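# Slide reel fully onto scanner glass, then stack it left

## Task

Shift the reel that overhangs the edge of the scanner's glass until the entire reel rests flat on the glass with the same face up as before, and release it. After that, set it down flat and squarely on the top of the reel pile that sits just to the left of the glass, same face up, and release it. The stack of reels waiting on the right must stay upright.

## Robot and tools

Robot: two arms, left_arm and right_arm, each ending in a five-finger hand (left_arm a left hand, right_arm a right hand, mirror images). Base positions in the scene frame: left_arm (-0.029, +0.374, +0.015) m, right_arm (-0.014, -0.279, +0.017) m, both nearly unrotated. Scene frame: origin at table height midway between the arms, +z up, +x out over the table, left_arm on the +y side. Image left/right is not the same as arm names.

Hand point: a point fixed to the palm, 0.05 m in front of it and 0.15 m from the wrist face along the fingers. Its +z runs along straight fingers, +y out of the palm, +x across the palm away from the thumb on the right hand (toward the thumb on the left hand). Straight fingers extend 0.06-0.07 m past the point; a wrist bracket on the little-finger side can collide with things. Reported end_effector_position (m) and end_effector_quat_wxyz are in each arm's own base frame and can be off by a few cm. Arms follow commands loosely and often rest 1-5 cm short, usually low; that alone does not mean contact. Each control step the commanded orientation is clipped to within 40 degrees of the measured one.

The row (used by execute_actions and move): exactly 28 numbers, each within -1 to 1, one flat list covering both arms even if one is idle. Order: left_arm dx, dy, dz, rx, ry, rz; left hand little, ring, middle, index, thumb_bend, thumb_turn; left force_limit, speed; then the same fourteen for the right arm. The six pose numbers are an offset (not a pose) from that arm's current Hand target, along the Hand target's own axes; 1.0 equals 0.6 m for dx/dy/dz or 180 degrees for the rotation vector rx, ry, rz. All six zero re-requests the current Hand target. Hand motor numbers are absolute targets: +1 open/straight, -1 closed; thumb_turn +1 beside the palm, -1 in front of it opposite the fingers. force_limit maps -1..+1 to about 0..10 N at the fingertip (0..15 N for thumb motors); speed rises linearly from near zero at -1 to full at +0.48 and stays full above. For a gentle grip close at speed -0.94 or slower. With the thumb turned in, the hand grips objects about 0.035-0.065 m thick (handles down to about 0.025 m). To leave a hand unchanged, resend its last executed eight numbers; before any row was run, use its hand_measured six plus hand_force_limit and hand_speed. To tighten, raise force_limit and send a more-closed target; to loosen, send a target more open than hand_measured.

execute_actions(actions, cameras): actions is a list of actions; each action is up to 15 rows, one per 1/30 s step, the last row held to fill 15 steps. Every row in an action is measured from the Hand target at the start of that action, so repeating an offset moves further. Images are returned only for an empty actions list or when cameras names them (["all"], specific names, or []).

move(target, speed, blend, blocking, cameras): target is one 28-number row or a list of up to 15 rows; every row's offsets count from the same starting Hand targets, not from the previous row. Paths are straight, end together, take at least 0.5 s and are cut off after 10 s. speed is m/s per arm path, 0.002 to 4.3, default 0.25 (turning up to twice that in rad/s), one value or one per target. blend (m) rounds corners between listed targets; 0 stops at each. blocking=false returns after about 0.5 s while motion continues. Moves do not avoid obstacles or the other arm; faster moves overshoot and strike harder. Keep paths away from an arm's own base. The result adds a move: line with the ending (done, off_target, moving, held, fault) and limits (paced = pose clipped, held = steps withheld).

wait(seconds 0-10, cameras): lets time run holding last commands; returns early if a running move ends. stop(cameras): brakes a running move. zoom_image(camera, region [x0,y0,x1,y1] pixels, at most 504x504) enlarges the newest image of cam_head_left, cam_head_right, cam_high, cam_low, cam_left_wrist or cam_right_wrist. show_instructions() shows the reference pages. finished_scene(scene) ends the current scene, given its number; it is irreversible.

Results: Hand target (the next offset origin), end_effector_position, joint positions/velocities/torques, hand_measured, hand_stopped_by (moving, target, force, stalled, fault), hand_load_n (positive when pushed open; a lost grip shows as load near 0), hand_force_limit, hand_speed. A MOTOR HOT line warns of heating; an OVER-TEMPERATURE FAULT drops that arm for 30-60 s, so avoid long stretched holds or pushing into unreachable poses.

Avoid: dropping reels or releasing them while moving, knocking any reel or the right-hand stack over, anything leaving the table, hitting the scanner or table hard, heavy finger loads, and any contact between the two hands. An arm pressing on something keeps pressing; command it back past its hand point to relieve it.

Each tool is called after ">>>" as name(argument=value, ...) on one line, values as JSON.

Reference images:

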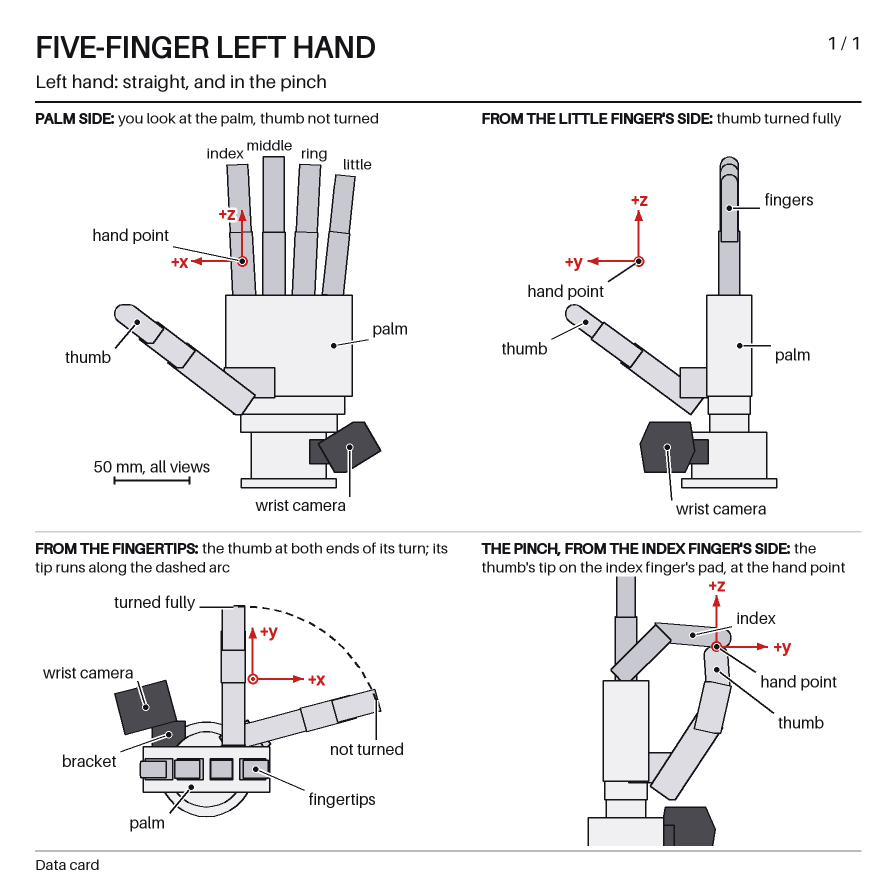

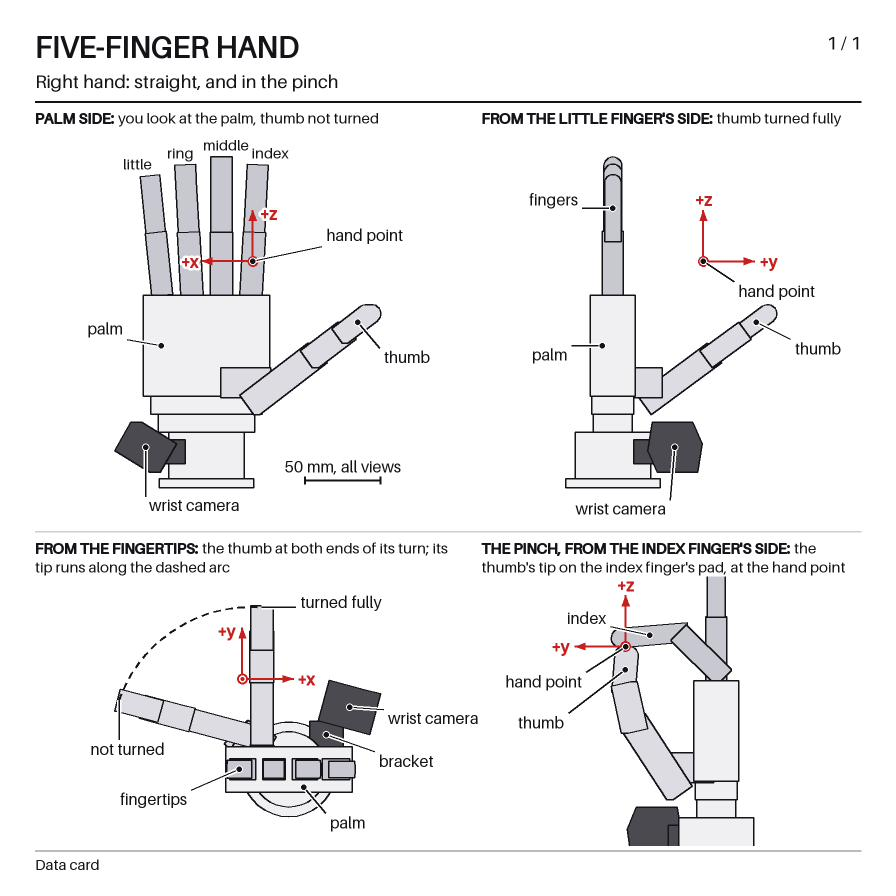

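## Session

>>> execute_actions(actions=[])

>>> zoom_image(camera="cam_high", region=[400, 100, 740, 350])

>>> zoom_image(camera="cam_low", region=[280, 200, 560, 420])

>>> zoom_image(camera="cam_head_left", region=[220, 180, 580, 380])

Scene clock: 0.00 s.
left_arm: end_effector_position=(+0.4630, +0.1592, +0.1638) hand_measured=(+1.000, +1.000, +1.000, +1.000, +1.000, +1.000) hand_load_n=(-0.5, +0.0, +0.0, +0.0, +0.0, +0.0) hand_stopped_by=(target, target, target, target, target, target) hand_force_limit=0.00 hand_speed=-0.80 end_effector_quat_wxyz=(+0.238, -0.442, +0.853, +0.146) | right_arm: end_effector_position=(+0.1821, -0.1092, +0.1013) hand_measured=(+1.000, +1.000, +1.000, +1.000, +1.000, +1.000) hand_load_n=(+0.0, +0.0, +0.0, +0.0, +0.0, +0.0) hand_stopped_by=(target, target, target, target, target, target) hand_force_limit=0.00 hand_speed=-0.80 end_effector_quat_wxyz=(+0.210, -0.372, +0.844, -0.323)
Joint positions: left_arm=[0.121 1.549 1.285 -0.933 -0.436 0.819] | right_arm=[-0.853 0.319 0.36 -0.84 -0.194 -0.033]
Joint velocities: within noise
Joint torques (N m): no reading
Heat: left arm: hottest shoulder 28 °C; right arm: hottest elbow 30 °C.
Hand target: left_arm +0.4712, +0.1601, +0.1713; +0.248, -0.443, +0.850, +0.142 | right_arm +0.1870, -0.1148, +0.1182; +0.215, -0.371, +0.838, -0.338
camera_calibration:
cam_left_wrist: T_world_to_cam=[[0.686072, -0.71472, -0.135946, -0.18344], [-0.726816, -0.681624, -0.084426, 0.464655], [-0.0323234, 0.15673, -0.987112, 0.269026], [0, 0, 0, 1]] pos_world=[0.472267, 0.143447, 0.27985]
cam_right_wrist: T_world_to_cam=[[-0.638696, 0.267535, -0.721452, 0.220506], [0.0911755, 0.957317, 0.274283, 0.0597269], [0.764038, 0.109405, -0.635827, 0.0505048], [0, 0, 0, 1]] pos_world=[0.0968027, -0.121696, 0.174814]

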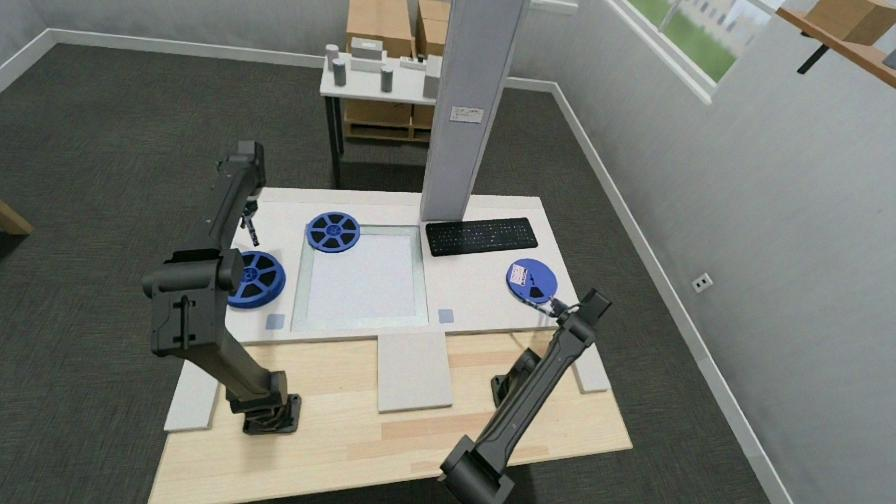

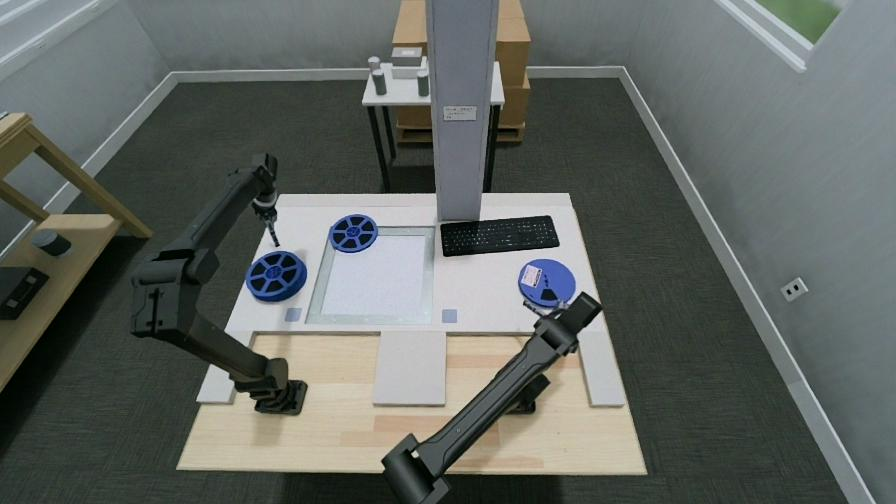

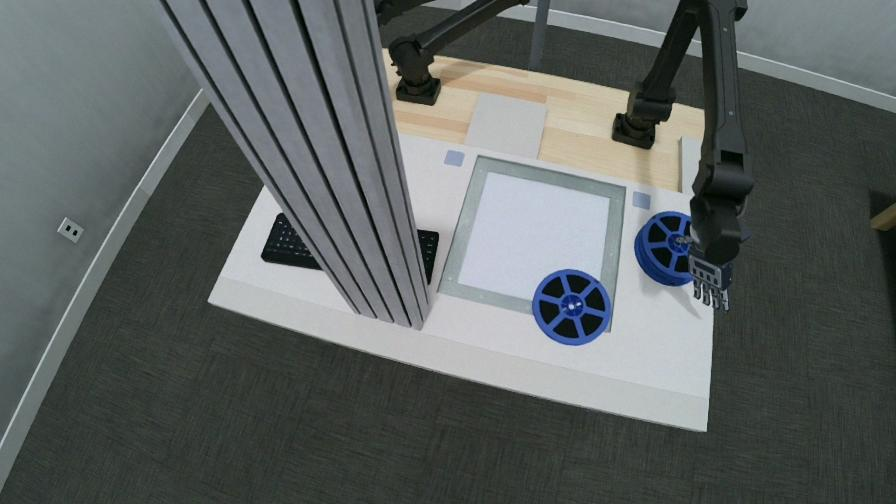

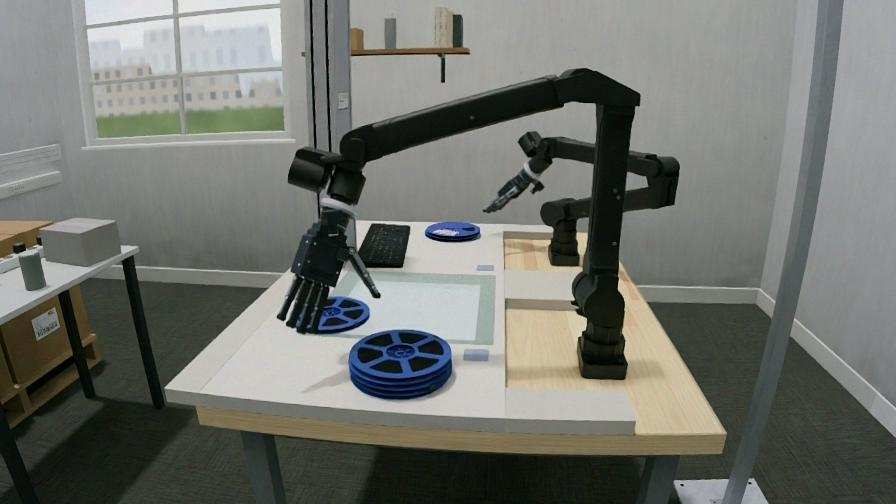

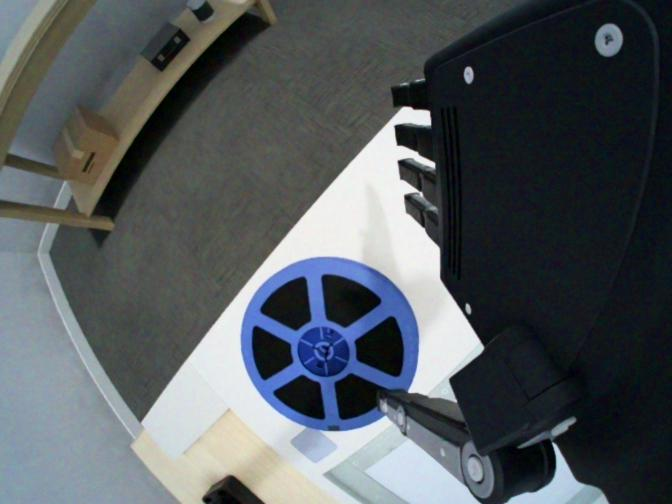

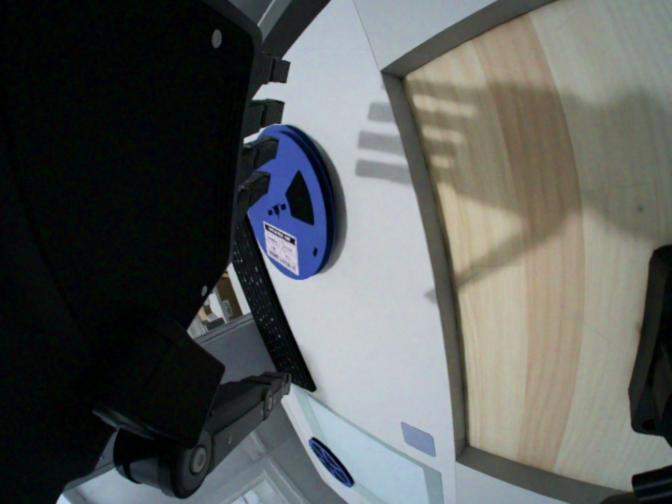

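Scaled by 1.482 from the camera's 896x504 image, which has a finer 1280x720 frame.

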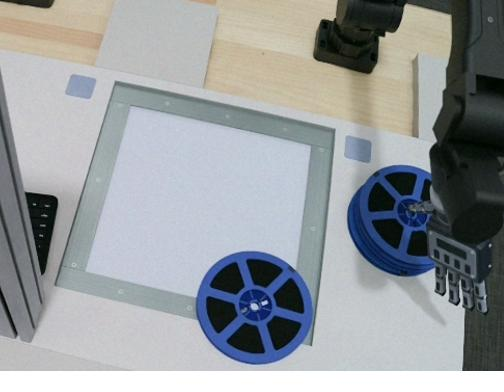

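Scaled by 1.800 from the camera's 896x504 image, which has a finer 1280x720 frame.

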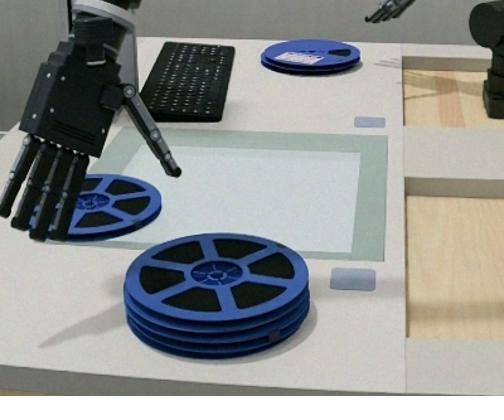

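Scaled by 1.400 from the camera's 896x504 image, which has a finer 1280x720 frame.

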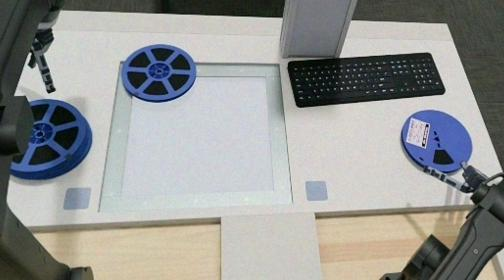

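>>> move(target=[[0.1382,-0.529,-0.1242,-0.0634,0.178,-0.2361,1,1,1,1,1,1,0,0.4, 0,0,0,0,0,0,1,1,1,1,1,1,0,-0.8]], speed=0.3, cameras=["cam_left_wrist","cam_low","cam_high"])

Scene clock: 5.27 s.
left_arm: end_effector_position=(+0.6603, -0.1090, +0.1760) hand_measured=(+1.000, +1.000, +1.000, +1.000, +1.000, +1.000) hand_load_n=(+0.0, +0.0, +0.0, +0.0, +0.0, +0.0) hand_stopped_by=(target, target, target, target, target, target) hand_force_limit=0.00 hand_speed=0.40 end_effector_quat_wxyz=(-0.025, +0.758, -0.651, +0.039) | right_arm: end_effector_position=(+0.1821, -0.1092, +0.1013) hand_measured=(+1.000, +1.000, +1.000, +1.000, +1.000, +1.000) hand_load_n=(+0.0, +0.0, +0.0, +0.0, +0.0, -0.5) hand_stopped_by=(target, target, target, target, target, target) hand_force_limit=0.00 hand_speed=-0.80 end_effector_quat_wxyz=(+0.210, -0.372, +0.844, -0.323)
Joint positions: left_arm=[-0.095 2.273 2.463 -1.668 0.004 -0.246] | right_arm=[-0.853 0.319 0.36 -0.84 -0.194 -0.033]
Joint torques (N m): left_arm=[0.44 -20.78 10.67 -0.31 0.21 -0.11] | right_arm=[-0.73 0.15 12.14 1.63 -0.18 0.02]
Heat: left arm: hottest shoulder 29 °C; right arm: hottest elbow 32 °C.
Hand target: left_arm +0.6702, -0.1111, +0.1814; +0.000, +0.759, -0.651, +0.000 | right_arm +0.1870, -0.1148, +0.1182; +0.215, -0.371, +0.838, -0.338
Off the commanded pose: left_arm 0.012 m, 5 deg | right_arm 0.019 m, 2 deg.
joint sent to its limit (left arm) — joint 4 (wrist pitch), lower limit. The joint targets are off in orientation, not in position.
move: off_target (left_arm, right_arm)
camera_calibration:
cam_left_wrist: T_world_to_cam=[[0.990845, -0.0706999, 0.115013, -0.684021], [-0.115133, -0.887407, 0.446378, -0.0933425], [0.0705042, -0.455533, -0.887422, 0.177327], [0, 0, 0, 1]] pos_world=[0.65451, -0.0504145, 0.277701]
Images, in order (width x height): cam_high 896x504, cam_low 896x504, cam_left_wrist 672x504.

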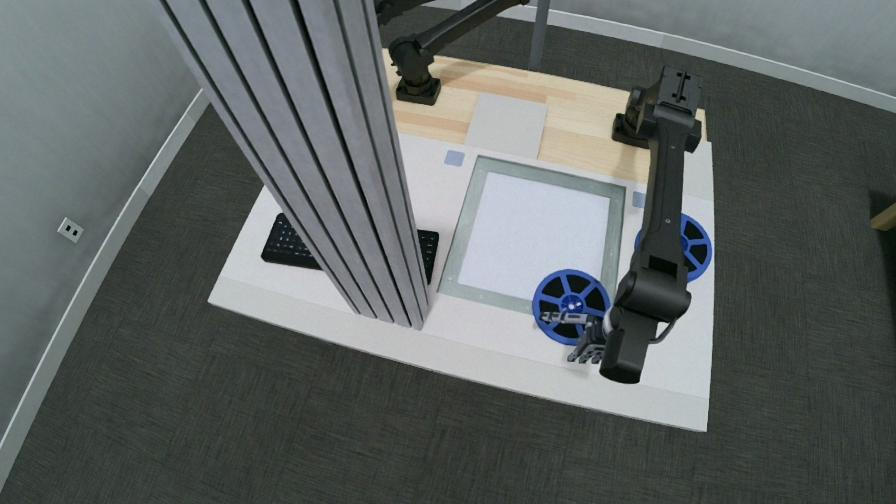

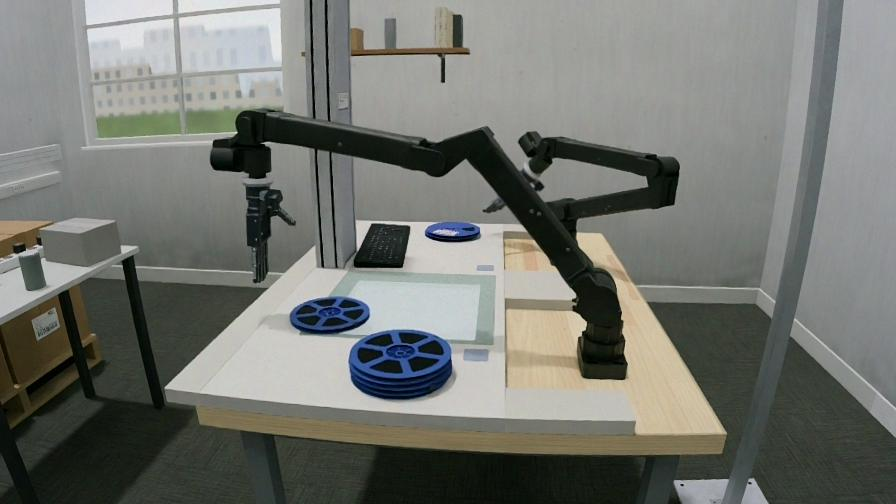

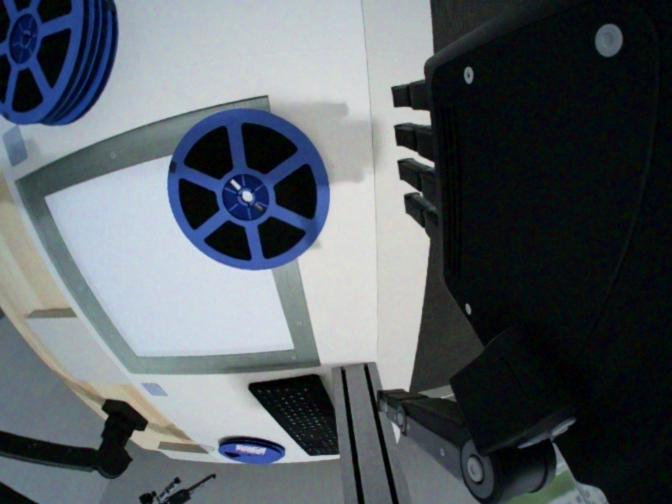

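>>> move(target=[[0.0175,0.005,0.163,0,0,0,1,1,1,1,1,1,0,0.4, 0,0,0,0,0,0,1,1,1,1,1,1,0,-0.8]], speed=0.15, cameras=["cam_left_wrist","cam_low"])

>>> zoom_image(camera="cam_low", region=[200, 230, 400, 350])

Scene clock: 7.57 s.
left_arm: end_effector_position=(+0.6658, -0.1171, +0.0916) hand_measured=(+1.000, +1.000, +1.000, +1.000, +1.000, +1.000) hand_load_n=(+0.0, +0.0, -0.5, +0.0, +0.0, +0.0) hand_stopped_by=(target, target, target, target, target, target) hand_force_limit=0.00 hand_speed=0.40 end_effector_quat_wxyz=(+0.000, +0.757, -0.653, +0.001) | right_arm: end_effector_position=(+0.1821, -0.1092, +0.1013) hand_measured=(+1.000, +1.000, +1.000, +1.000, +1.000, +1.000) hand_load_n=(+0.0, +0.0, +0.0, +0.0, +0.0, +0.0) hand_stopped_by=(target, target, target, target, target, target) hand_force_limit=0.00 hand_speed=-0.80 end_effector_quat_wxyz=(+0.210, -0.372, +0.844, -0.323)
Joint positions: left_arm=[-0.106 2.381 2.427 -1.615 0.002 -0.253] | right_arm=[-0.853 0.319 0.36 -0.84 -0.194 -0.033]
Joint torques (N m): left_arm=[-0.15 -22.07 7.76 0.02 0.02 -0.12] | right_arm=[-0.79 0.21 12.15 1.63 -0.18 0.02]
Heat: left arm: hottest shoulder 29 °C; right arm: hottest elbow 33 °C.
Hand target: left_arm +0.6690, -0.1219, +0.0837; +0.000, +0.759, -0.651, +0.000 | right_arm +0.1870, -0.1148, +0.1182; +0.215, -0.371, +0.838, -0.338
Off the commanded pose: left_arm 0.010 m, 0 deg | right_arm 0.019 m, 2 deg.
move: off_target (right_arm)
camera_calibration:
cam_left_wrist: T_world_to_cam=[[0.99681, -0.0759551, 0.0244939, -0.676613], [-0.0789076, -0.892067, 0.444962, -0.0868449], [-0.0119469, -0.445475, -0.895215, 0.155169], [0, 0, 0, 1]] pos_world=[0.669456, -0.0597395, 0.194125]
Images, in order (width x height): cam_low 896x504, cam_left_wrist 672x504.

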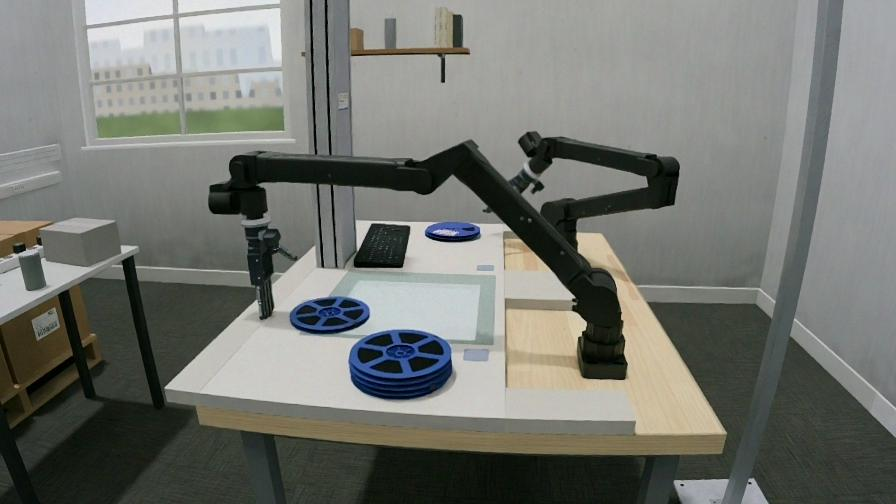

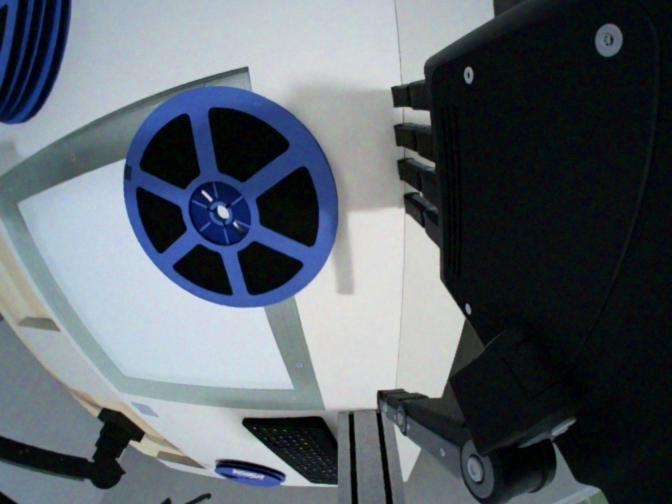

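Scaled by 2.520 from the camera's 896x504 image, which has a finer 1280x720 frame.

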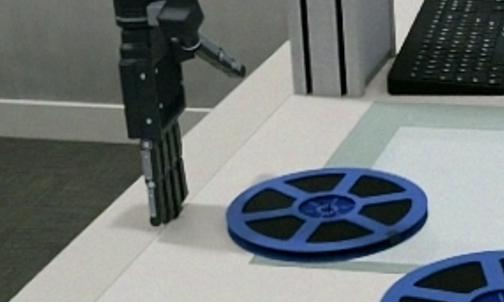

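>>> move(target=[[0,0.445,0.006,0,0,0,1,1,1,1,1,1,0,0.4, 0,0,0,0,0,0,1,1,1,1,1,1,0,-0.8]], speed=0.12, cameras=["cam_left_wrist","cam_low","cam_high"])

Scene clock: 10.77 s.
left_arm: end_effector_position=(+0.4122, -0.1599, +0.0856) hand_measured=(+1.000, +1.000, +1.000, +1.000, +1.000, +1.000) hand_load_n=(+0.0, +0.0, +0.0, +0.0, +0.0, +0.0) hand_stopped_by=(target, target, target, target, target, target) hand_force_limit=0.00 hand_speed=0.40 end_effector_quat_wxyz=(-0.003, +0.758, -0.652, +0.006) | right_arm: end_effector_position=(+0.1821, -0.1092, +0.1013) hand_measured=(+1.000, +1.000, +1.000, +1.000, +1.000, +1.000) hand_load_n=(-0.5, +0.0, +0.5, +0.0, +0.0, -0.5) hand_stopped_by=(target, target, target, target, target, target) hand_force_limit=0.00 hand_speed=-0.80 end_effector_quat_wxyz=(+0.210, -0.372, +0.844, -0.323)
Joint positions: left_arm=[-0.252 1.667 1.273 -1.163 -0.001 -0.401] | right_arm=[-0.853 0.319 0.36 -0.84 -0.194 -0.033]
Joint torques (N m): left_arm=[-0.38 -13.39 5.34 -0.02 0.11 -0.11] | right_arm=[-0.85 0.15 12.15 1.62 -0.18 0.02]
Heat: left arm: hottest shoulder 29 °C; right arm: hottest elbow 34 °C.
Hand target: left_arm +0.4051, -0.1627, +0.0801; +0.000, +0.759, -0.651, +0.000 | right_arm +0.1870, -0.1148, +0.1182; +0.215, -0.371, +0.838, -0.338
Off the commanded pose: left_arm 0.009 m, 1 deg | right_arm 0.019 m, 2 deg.
move: off_target (right_arm)
camera_calibration:
cam_left_wrist: T_world_to_cam=[[0.996626, -0.0732456, 0.0370457, -0.427496], [-0.0820799, -0.891781, 0.44496, -0.141039], [0.000445237, -0.446499, -0.894784, 0.122393], [0, 0, 0, 1]] pos_world=[0.414423, -0.10244, 0.188109]
Images, in order (width x height): cam_high 896x504, cam_low 896x504, cam_left_wrist 672x504.

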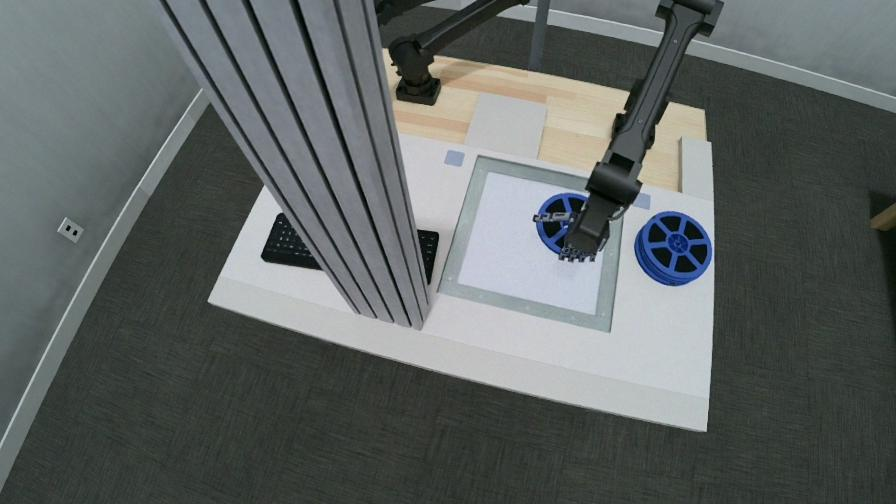

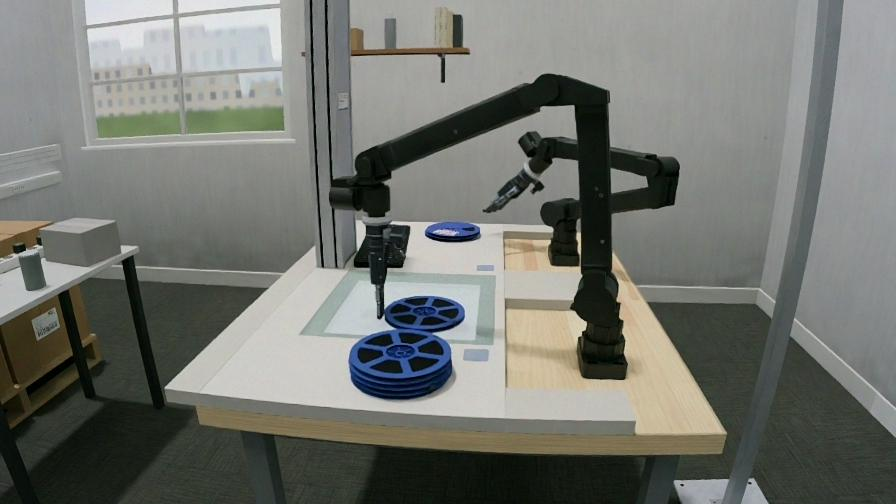

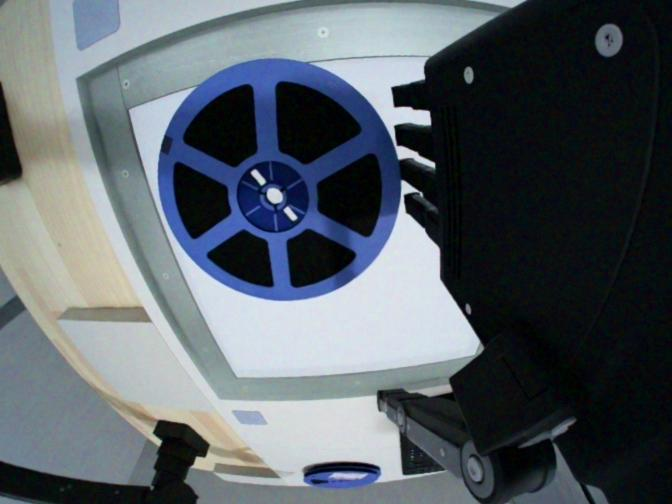

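>>> move(target=[[0,-0.055,-0.004,0,0,0,1,1,1,1,1,1,0,0.4, 0,0,0,0,0,0,1,1,1,1,1,1,0,-0.8]], speed=0.12, cameras=["cam_left_wrist"])

>>> wait(seconds=1.0)

Scene clock: 12.77 s.
left_arm: end_effector_position=(+0.4166, -0.1582, +0.0869) hand_measured=(+1.000, +1.000, +1.000, +1.000, +1.000, +1.000) hand_load_n=(+0.0, +0.0, -4.5, +0.0, +0.0, +0.0) hand_stopped_by=(target, target, target, target, target, target) hand_force_limit=0.00 hand_speed=0.40 end_effector_quat_wxyz=(+0.005, +0.759, -0.651, -0.007) | right_arm: end_effector_position=(+0.1821, -0.1092, +0.1013) hand_measured=(+1.000, +1.000, +1.000, +1.000, +1.000, +1.000) hand_load_n=(+0.0, +0.0, +0.0, +0.0, +0.0, +0.0) hand_stopped_by=(target, target, target, target, target, target) hand_force_limit=0.00 hand_speed=-0.80 end_effector_quat_wxyz=(+0.210, -0.372, +0.844, -0.323)
Joint positions: left_arm=[-0.244 1.696 1.311 -1.202 0.002 -0.397] | right_arm=[-0.853 0.319 0.36 -0.84 -0.194 -0.033]
Joint torques (N m): left_arm=[1.26 -10.7 9.47 0.39 -0.02 0.08] | right_arm=[-0.73 0.15 12.15 1.62 -0.18 0.02]
Heat: left arm: hottest shoulder 29 °C; right arm: hottest elbow 34 °C.
Hand target: left_arm +0.4378, -0.1576, +0.0826; +0.000, +0.759, -0.651, +0.000 | right_arm +0.1870, -0.1148, +0.1182; +0.215, -0.371, +0.838, -0.338
Off the commanded pose: left_arm 0.022 m, 1 deg | right_arm 0.019 m, 2 deg.
move: off_target (left_arm, right_arm)
camera_calibration:
cam_left_wrist: T_world_to_cam=[[0.997482, -0.0706169, 0.00648413, -0.429121], [-0.0661691, -0.893957, 0.44324, -0.146533], [-0.0255037, -0.442553, -0.89638, 0.135896], [0, 0, 0, 1]] pos_world=[0.42181, -0.101156, 0.189546]
Images, in order (width x height): cam_left_wrist 672x504.

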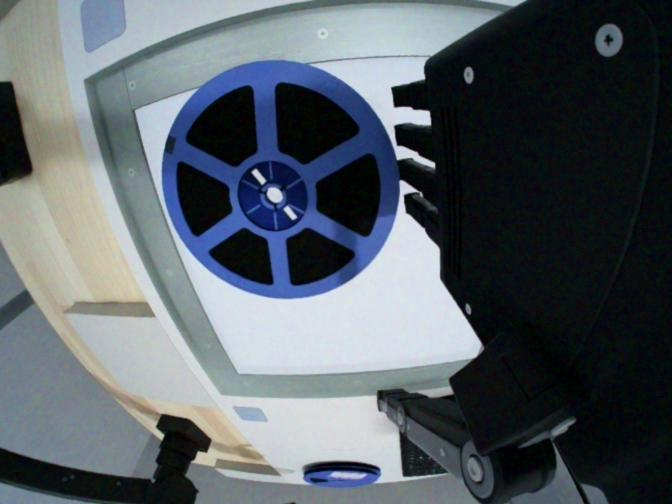

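Scene clock: 13.77 s.
left_arm: end_effector_position=(+0.4165, -0.1581, +0.0868) hand_measured=(+1.000, +1.000, +1.000, +1.000, +1.000, +1.000) hand_load_n=(+0.0, +0.0, -4.0, +0.0, +0.0, +0.0) hand_stopped_by=(target, target, target, target, target, target) hand_force_limit=0.00 hand_speed=0.40 end_effector_quat_wxyz=(+0.005, +0.759, -0.651, -0.007) | right_arm: end_effector_position=(+0.1821, -0.1092, +0.1013) hand_measured=(+1.000, +1.000, +1.000, +1.000, +1.000, +1.000) hand_load_n=(+0.0, +0.0, +0.0, +0.0, +0.0, -0.5) hand_stopped_by=(target, target, target, target, target, target) hand_force_limit=0.00 hand_speed=-0.80 end_effector_quat_wxyz=(+0.210, -0.372, +0.844, -0.323)
Joint positions: left_arm=[-0.244 1.696 1.311 -1.202 0.002 -0.396] | right_arm=[-0.853 0.319 0.36 -0.84 -0.194 -0.033]
Joint torques (N m): left_arm=[1.08 -10.87 9.54 0.34 -0.02 0.09] | right_arm=[-0.91 0.21 12.14 1.65 -0.18 0.02]
Heat: left arm: hottest shoulder 29 °C; right arm: hottest elbow 34 °C.
Hand target: left_arm +0.4377, -0.1576, +0.0824; +0.000, +0.759, -0.651, +0.000 | right_arm +0.1870, -0.1148, +0.1182; +0.215, -0.371, +0.838, -0.338
Off the commanded pose: left_arm 0.022 m, 1 deg | right_arm 0.019 m, 2 deg.
wait: 1.00 s; at rest by 0.17 s

>>> move(target=[[0,-0.03,-0.02,0,0,0,1,1,1,1,1,1,0,0.4, 0,0,0,0,0,0,1,1,1,1,1,1,0,-0.8]], speed=0.12, cameras=["cam_left_wrist"])

>>> wait(seconds=0.7)

Scene clock: 14.83 s.
left_arm: end_effector_position=(+0.4376, -0.1554, +0.0882) hand_measured=(+1.000, +1.000, +1.000, +1.000, +1.000, +1.000) hand_load_n=(+0.0, +0.0, -0.5, +0.0, -0.5, +0.0) hand_stopped_by=(target, target, target, target, target, target) hand_force_limit=0.00 hand_speed=0.40 end_effector_quat_wxyz=(+0.006, +0.761, -0.649, -0.009) | right_arm: end_effector_position=(+0.1821, -0.1092, +0.1013) hand_measured=(+1.000, +1.000, +1.000, +1.000, +1.000, +1.000) hand_load_n=(+0.0, -0.5, +0.0, +0.0, +0.0, +0.0) hand_stopped_by=(target, target, target, target, target, target) hand_force_limit=0.00 hand_speed=-0.80 end_effector_quat_wxyz=(+0.210, -0.372, +0.844, -0.323)
Joint positions: left_arm=[-0.228 1.745 1.38 -1.227 0.004 -0.387] | right_arm=[-0.853 0.319 0.36 -0.84 -0.194 -0.033]
Joint torques (N m): left_arm=[1.03 -12.92 9.94 -0.36 -0.07 0.12] | right_arm=[-0.79 0.21 12.15 1.63 -0.19 0.02]
Heat: left arm: hottest shoulder 29 °C; right arm: hottest elbow 35 °C.
Hand target: left_arm +0.4555, -0.1548, +0.0943; +0.000, +0.759, -0.651, +0.000 | right_arm +0.1870, -0.1148, +0.1182; +0.215, -0.371, +0.838, -0.338
Off the commanded pose: left_arm 0.019 m, 1 deg | right_arm 0.019 m, 2 deg.
move: off_target (left_arm, right_arm)
camera_calibration:
cam_left_wrist: T_world_to_cam=[[0.997965, -0.0637612, 0.00104924, -0.448601], [-0.0576113, -0.89441, 0.443521, -0.147058], [-0.027341, -0.442679, -0.896263, 0.139534], [0, 0, 0, 1]] pos_world=[0.443031, -0.0983652, 0.190753]
Images, in order (width x height): cam_left_wrist 672x504.

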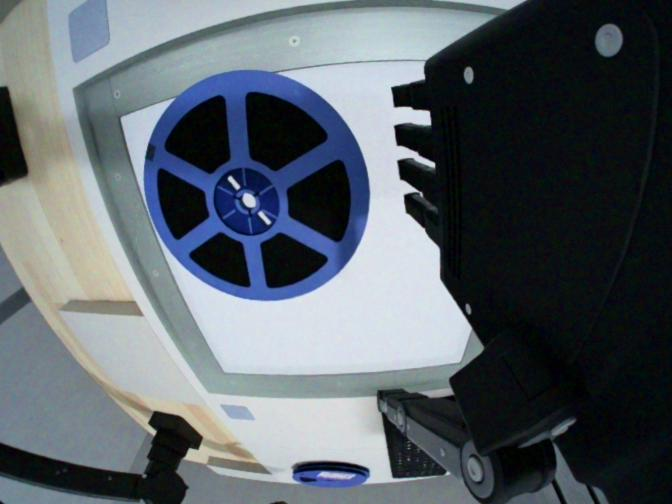

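Scene clock: 15.53 s.
left_arm: end_effector_position=(+0.4377, -0.1554, +0.0881) hand_measured=(+1.000, +1.000, +1.000, +1.000, +1.000, +1.000) hand_load_n=(+0.0, +0.0, -0.5, +0.0, +0.0, -0.5) hand_stopped_by=(target, target, target, target, target, target) hand_force_limit=0.00 hand_speed=0.40 end_effector_quat_wxyz=(+0.007, +0.761, -0.649, -0.009) | right_arm: end_effector_position=(+0.1821, -0.1092, +0.1013) hand_measured=(+1.000, +1.000, +1.000, +1.000, +1.000, +1.000) hand_load_n=(+0.0, +0.0, +0.0, +0.0, +0.0, +0.0) hand_stopped_by=(target, target, target, target, target, target) hand_force_limit=0.00 hand_speed=-0.80 end_effector_quat_wxyz=(+0.210, -0.372, +0.844, -0.323)
Joint positions: left_arm=[-0.228 1.746 1.381 -1.227 0.004 -0.387] | right_arm=[-0.853 0.319 0.36 -0.84 -0.194 -0.033]
Joint torques (N m): left_arm=[1.03 -13.27 9.94 -0.38 -0.07 0.11] | right_arm=[-0.79 0.21 12.15 1.66 -0.18 0.02]
Heat: left arm: hottest shoulder 29 °C; right arm: hottest elbow 35 °C.
Hand target: left_arm +0.4555, -0.1549, +0.0945; +0.000, +0.759, -0.651, +0.000 | right_arm +0.1870, -0.1148, +0.1182; +0.215, -0.371, +0.838, -0.338
Off the commanded pose: left_arm 0.019 m, 1 deg | right_arm 0.019 m, 2 deg.
wait: 0.70 s; at rest by 0.17 s

>>> move(target=[[0,0.06,0.022,0,0,0,1,1,1,1,1,1,0,0.4, 0,0,0,0,0,0,1,1,1,1,1,1,0,-0.8],[-0.0035,0.351,0.022,0,0,0,1,1,1,1,1,1,0,0.4, 0,0,0,0,0,0,1,1,1,1,1,1,0,-0.8]], speed=0.12, blend=[0.01,0], cameras=["cam_left_wrist","cam_low"])

Scene clock: 18.60 s.
left_arm: end_effector_position=(+0.2543, -0.1848, +0.0846) hand_measured=(+1.000, +1.000, +1.000, +1.000, +1.000, +1.000) hand_load_n=(+0.0, +0.0, +0.0, +0.0, +0.0, +0.0) hand_stopped_by=(target, target, target, target, target, target) hand_force_limit=0.00 hand_speed=0.40 end_effector_quat_wxyz=(-0.003, +0.757, -0.653, +0.007) | right_arm: end_effector_position=(+0.1821, -0.1092, +0.1013) hand_measured=(+1.000, +1.000, +1.000, +1.000, +1.000, +1.000) hand_load_n=(+0.0, +0.0, +0.0, -0.5, +0.0, +0.0) hand_stopped_by=(target, target, target, target, target, target) hand_force_limit=0.00 hand_speed=-0.80 end_effector_quat_wxyz=(+0.210, -0.372, +0.844, -0.323)
Joint positions: left_arm=[-0.439 1.314 0.88 -1.122 -0.002 -0.587] | right_arm=[-0.853 0.319 0.36 -0.84 -0.194 -0.033]
Joint torques (N m): left_arm=[-0.21 -7.94 5.46 -0.14 0.17 -0.11] | right_arm=[-0.79 0.21 12.16 1.65 -0.19 0.02]
Heat: left arm: hottest elbow 30 °C; right arm: hottest elbow 36 °C.
Hand target: left_arm +0.2471, -0.1851, +0.0813; +0.000, +0.759, -0.651, +0.000 | right_arm +0.1870, -0.1148, +0.1182; +0.215, -0.371, +0.838, -0.338
Off the commanded pose: left_arm 0.008 m, 1 deg | right_arm 0.019 m, 2 deg.
move: off_target (right_arm)
camera_calibration:
cam_left_wrist: T_world_to_cam=[[0.99654, -0.074681, 0.0364741, -0.272055], [-0.0831079, -0.89104, 0.446251, -0.175453], [-0.000826559, -0.447739, -0.894164, 0.110374], [0, 0, 0, 1]] pos_world=[0.256623, -0.127234, 0.186911]
Images, in order (width x height): cam_low 896x504, cam_left_wrist 672x504.

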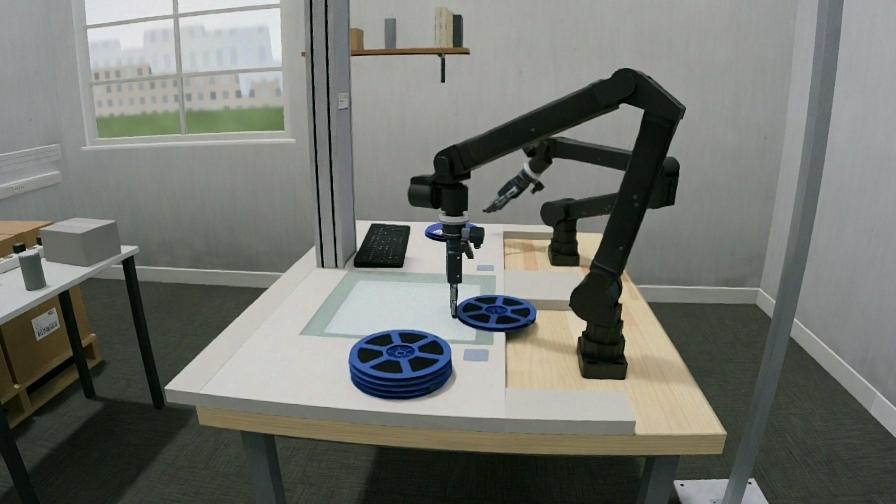

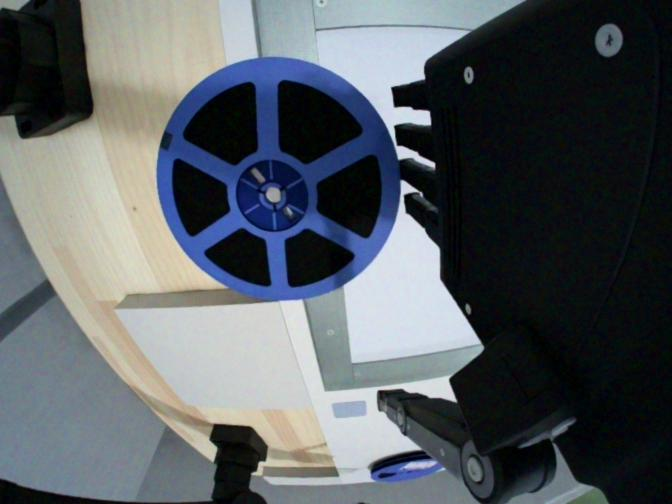

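>>> move(target=[[0,-0.03,-0.003,0,0,0,1,1,1,1,1,1,0,0.4, 0,0,0,0,0,0,1,1,1,1,1,1,0,-0.8],[0,-0.035,-0.13,0,0,0,1,1,1,1,1,1,0,0.4, 0,0,0,0,0,0,1,1,1,1,1,1,0,-0.8],[-0.039,0.09,-0.132,0,0,0.493,1,1,1,1,1,1,0,0.4, 0,0,0,0,0,0,1,1,1,1,1,1,0,-0.8],[-0.0884,0.2443,-0.123,0,0,0.9933,0,0,0,0,1,-1,0,0.3, 0,0,0,0,0,0,1,1,1,1,1,1,0,-0.8],[-0.0895,0.2502,0.0523,0,0,0.9933,0,0,0,0,1,-1,0,0.3, 0,0,0,0,0,0,1,1,1,1,1,1,0,-0.8]], speed=[0.1,0.3,0.5,0.5,0.15], blend=[0.0,0.02,0.02,0,0], cameras=["cam_left_wrist","cam_low","cam_high"])

Scene clock: 27.90 s.
left_arm: end_effector_position=(+0.0922, -0.1555, +0.0540) hand_measured=(+0.000, +0.000, +0.000, +0.000, +1.000, -1.000) hand_load_n=(+0.0, +0.0, +0.0, +0.0, +0.0, +0.0) hand_stopped_by=(target, target, target, target, target, target) hand_force_limit=0.00 hand_speed=0.30 end_effector_quat_wxyz=(+0.003, +0.643, +0.766, -0.001) | right_arm: end_effector_position=(+0.1821, -0.1092, +0.1013) hand_measured=(+1.000, +1.000, +1.000, +1.000, +1.000, +1.000) hand_load_n=(+0.0, +0.0, +0.0, +0.0, +0.0, +0.0) hand_stopped_by=(target, target, target, target, target, target) hand_force_limit=0.00 hand_speed=-0.80 end_effector_quat_wxyz=(+0.210, -0.372, +0.844, -0.323)
Joint positions: left_arm=[-1.378 0.925 0.517 -1.157 -0.002 1.59] | right_arm=[-0.853 0.319 0.36 -0.84 -0.194 -0.033]
Joint torques (N m): left_arm=[-0.09 -1.26 6.05 0.31 0.09 -0.04] | right_arm=[-0.79 0.09 12.16 1.65 -0.17 0.02]
Heat: left arm: hottest elbow 30 °C; right arm: hottest elbow 37 °C.
Hand target: left_arm +0.0905, -0.1551, +0.0500; +0.000, +0.643, +0.766, +0.000 | right_arm +0.1870, -0.1148, +0.1182; +0.215, -0.371, +0.838, -0.338
Off the commanded pose: left_arm 0.004 m, 0 deg | right_arm 0.019 m, 2 deg.
move: off_target (right_arm)
camera_calibration:
cam_left_wrist: T_world_to_cam=[[-0.998605, 0.0489518, 0.0197717, 0.0967733], [0.052659, 0.896816, 0.439259, 0.116703], [0.00377098, 0.439688, -0.898143, 0.233818], [0, 0, 0, 1]] pos_world=[0.0896111, -0.212205, 0.156826]
Images, in order (width x height): cam_high 896x504, cam_low 896x504, cam_left_wrist 672x504.

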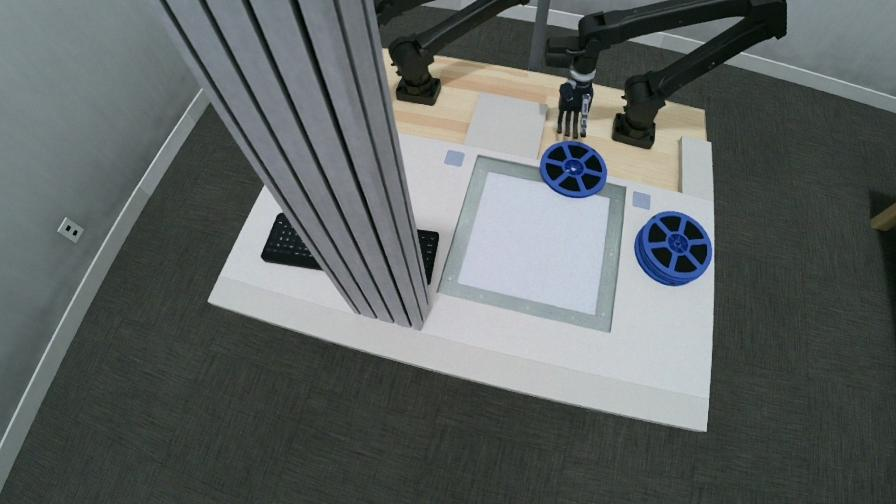

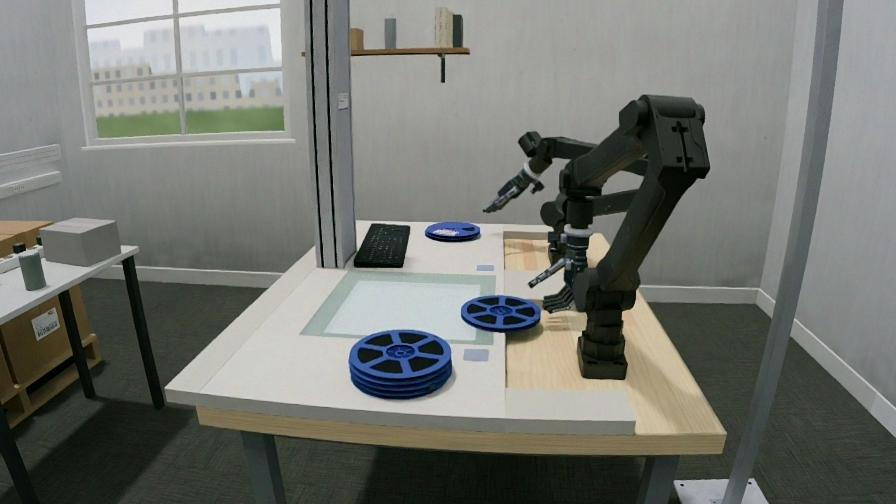

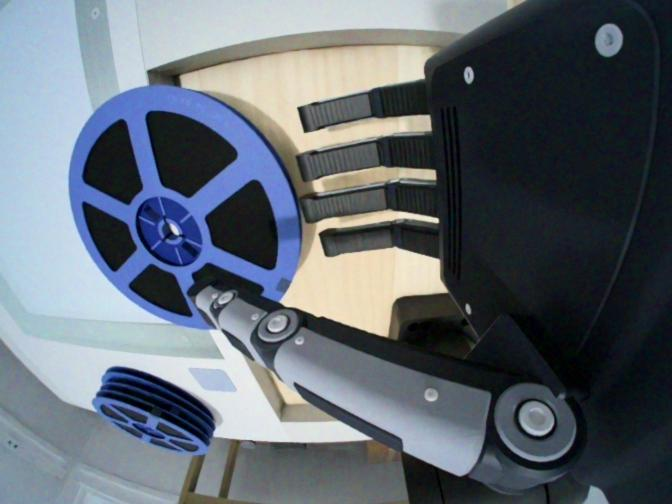

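>>> move(target=[[-0.005,-0.002,0.0625,0,0,0,0,0,0,0,1,-1,0,0.3, 0,0,0,0,0,0,1,1,1,1,1,1,0,-0.8],[-0.01,0.067,0.0625,0,0,0,0,0,0,0,1,-1,0,0.3, 0,0,0,0,0,0,1,1,1,1,1,1,0,-0.8],[-0.01,0.067,0.0447,0,0,0,0.12,0.12,0.12,0.12,1,-1,0,0.3, 0,0,0,0,0,0,1,1,1,1,1,1,0,-0.8],[-0.02,0.07,0.012,0,0,0,0.12,0.12,0.12,0.12,1,-1,0,0.3, 0,0,0,0,0,0,1,1,1,1,1,1,0,-0.8]], speed=[0.1,0.06,0.05,0.05], cameras=["cam_left_wrist","cam_low"])

>>> zoom_image(camera="cam_low", region=[440, 270, 600, 350])

Scene clock: 33.10 s.
left_arm: end_effector_position=(+0.1260, -0.1421, +0.0275) hand_measured=(+0.120, +0.120, +0.120, +0.120, +1.000, -1.000) hand_load_n=(+0.0, +0.0, +0.0, +0.0, +0.0, +0.0) hand_stopped_by=(target, target, target, target, target, target) hand_force_limit=0.00 hand_speed=0.30 end_effector_quat_wxyz=(-0.018, +0.640, +0.768, +0.011) | right_arm: end_effector_position=(+0.1821, -0.1092, +0.1013) hand_measured=(+1.000, +1.000, +1.000, +1.000, +1.000, +1.000) hand_load_n=(+0.0, +0.0, +0.0, +0.0, +0.0, +0.0) hand_stopped_by=(target, target, target, target, target, target) hand_force_limit=0.00 hand_speed=-0.80 end_effector_quat_wxyz=(+0.210, -0.372, +0.844, -0.323)
Joint positions: left_arm=[-1.195 1.012 0.482 -1.082 -0.003 1.766] | right_arm=[-0.853 0.319 0.36 -0.84 -0.194 -0.033]
Joint torques (N m): left_arm=[1.03 -3.02 9.09 -0.36 0.11 0.11] | right_arm=[-0.91 0.15 12.16 1.66 -0.18 0.02]
Heat: left arm: hottest elbow 30 °C; right arm: hottest elbow 38 °C.
Hand target: left_arm +0.1339, -0.1595, +0.0427; +0.000, +0.643, +0.766, +0.000 | right_arm +0.1870, -0.1148, +0.1182; +0.215, -0.371, +0.838, -0.338
Off the commanded pose: left_arm 0.025 m, 2 deg | right_arm 0.019 m, 2 deg.
move: off_target (left_arm, right_arm); target 3's new numbers were sent with left_arm's hand 0.014 m and 1 deg from that target
camera_calibration:
cam_left_wrist: T_world_to_cam=[[-0.998465, 0.0412506, 0.0369533, 0.128924], [0.053913, 0.876625, 0.478145, 0.110397], [-0.0126704, 0.479404, -0.877503, 0.211155], [0, 0, 0, 1]] pos_world=[0.125449, -0.203324, 0.127739]
Images, in order (width x height): cam_low 896x504, cam_left_wrist 672x504.

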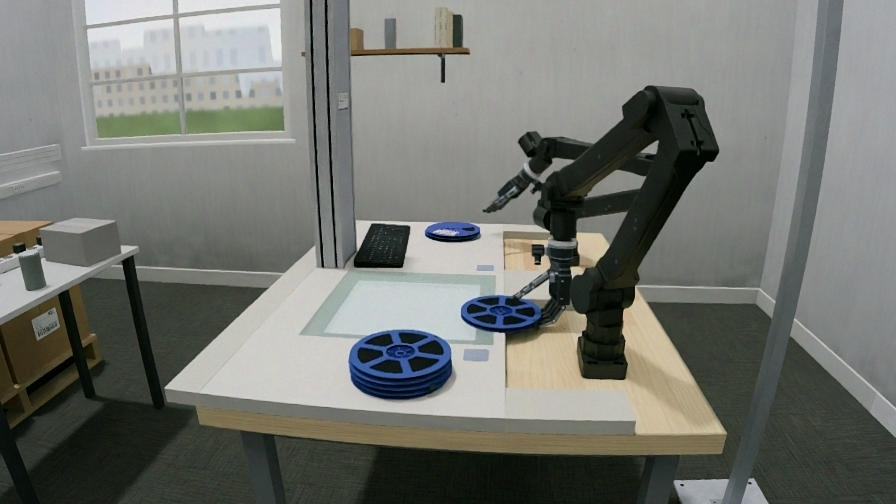

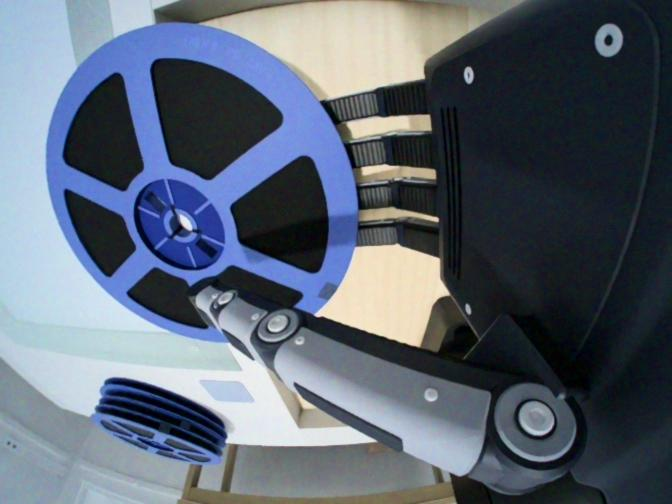

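Scaled by 3.150 from the camera's 896x504 image, which has a finer 1280x720 frame.

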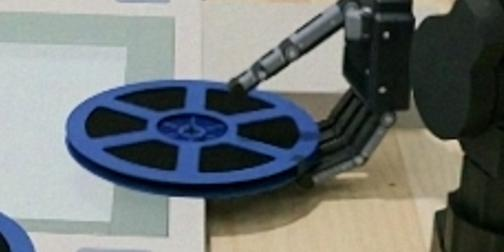

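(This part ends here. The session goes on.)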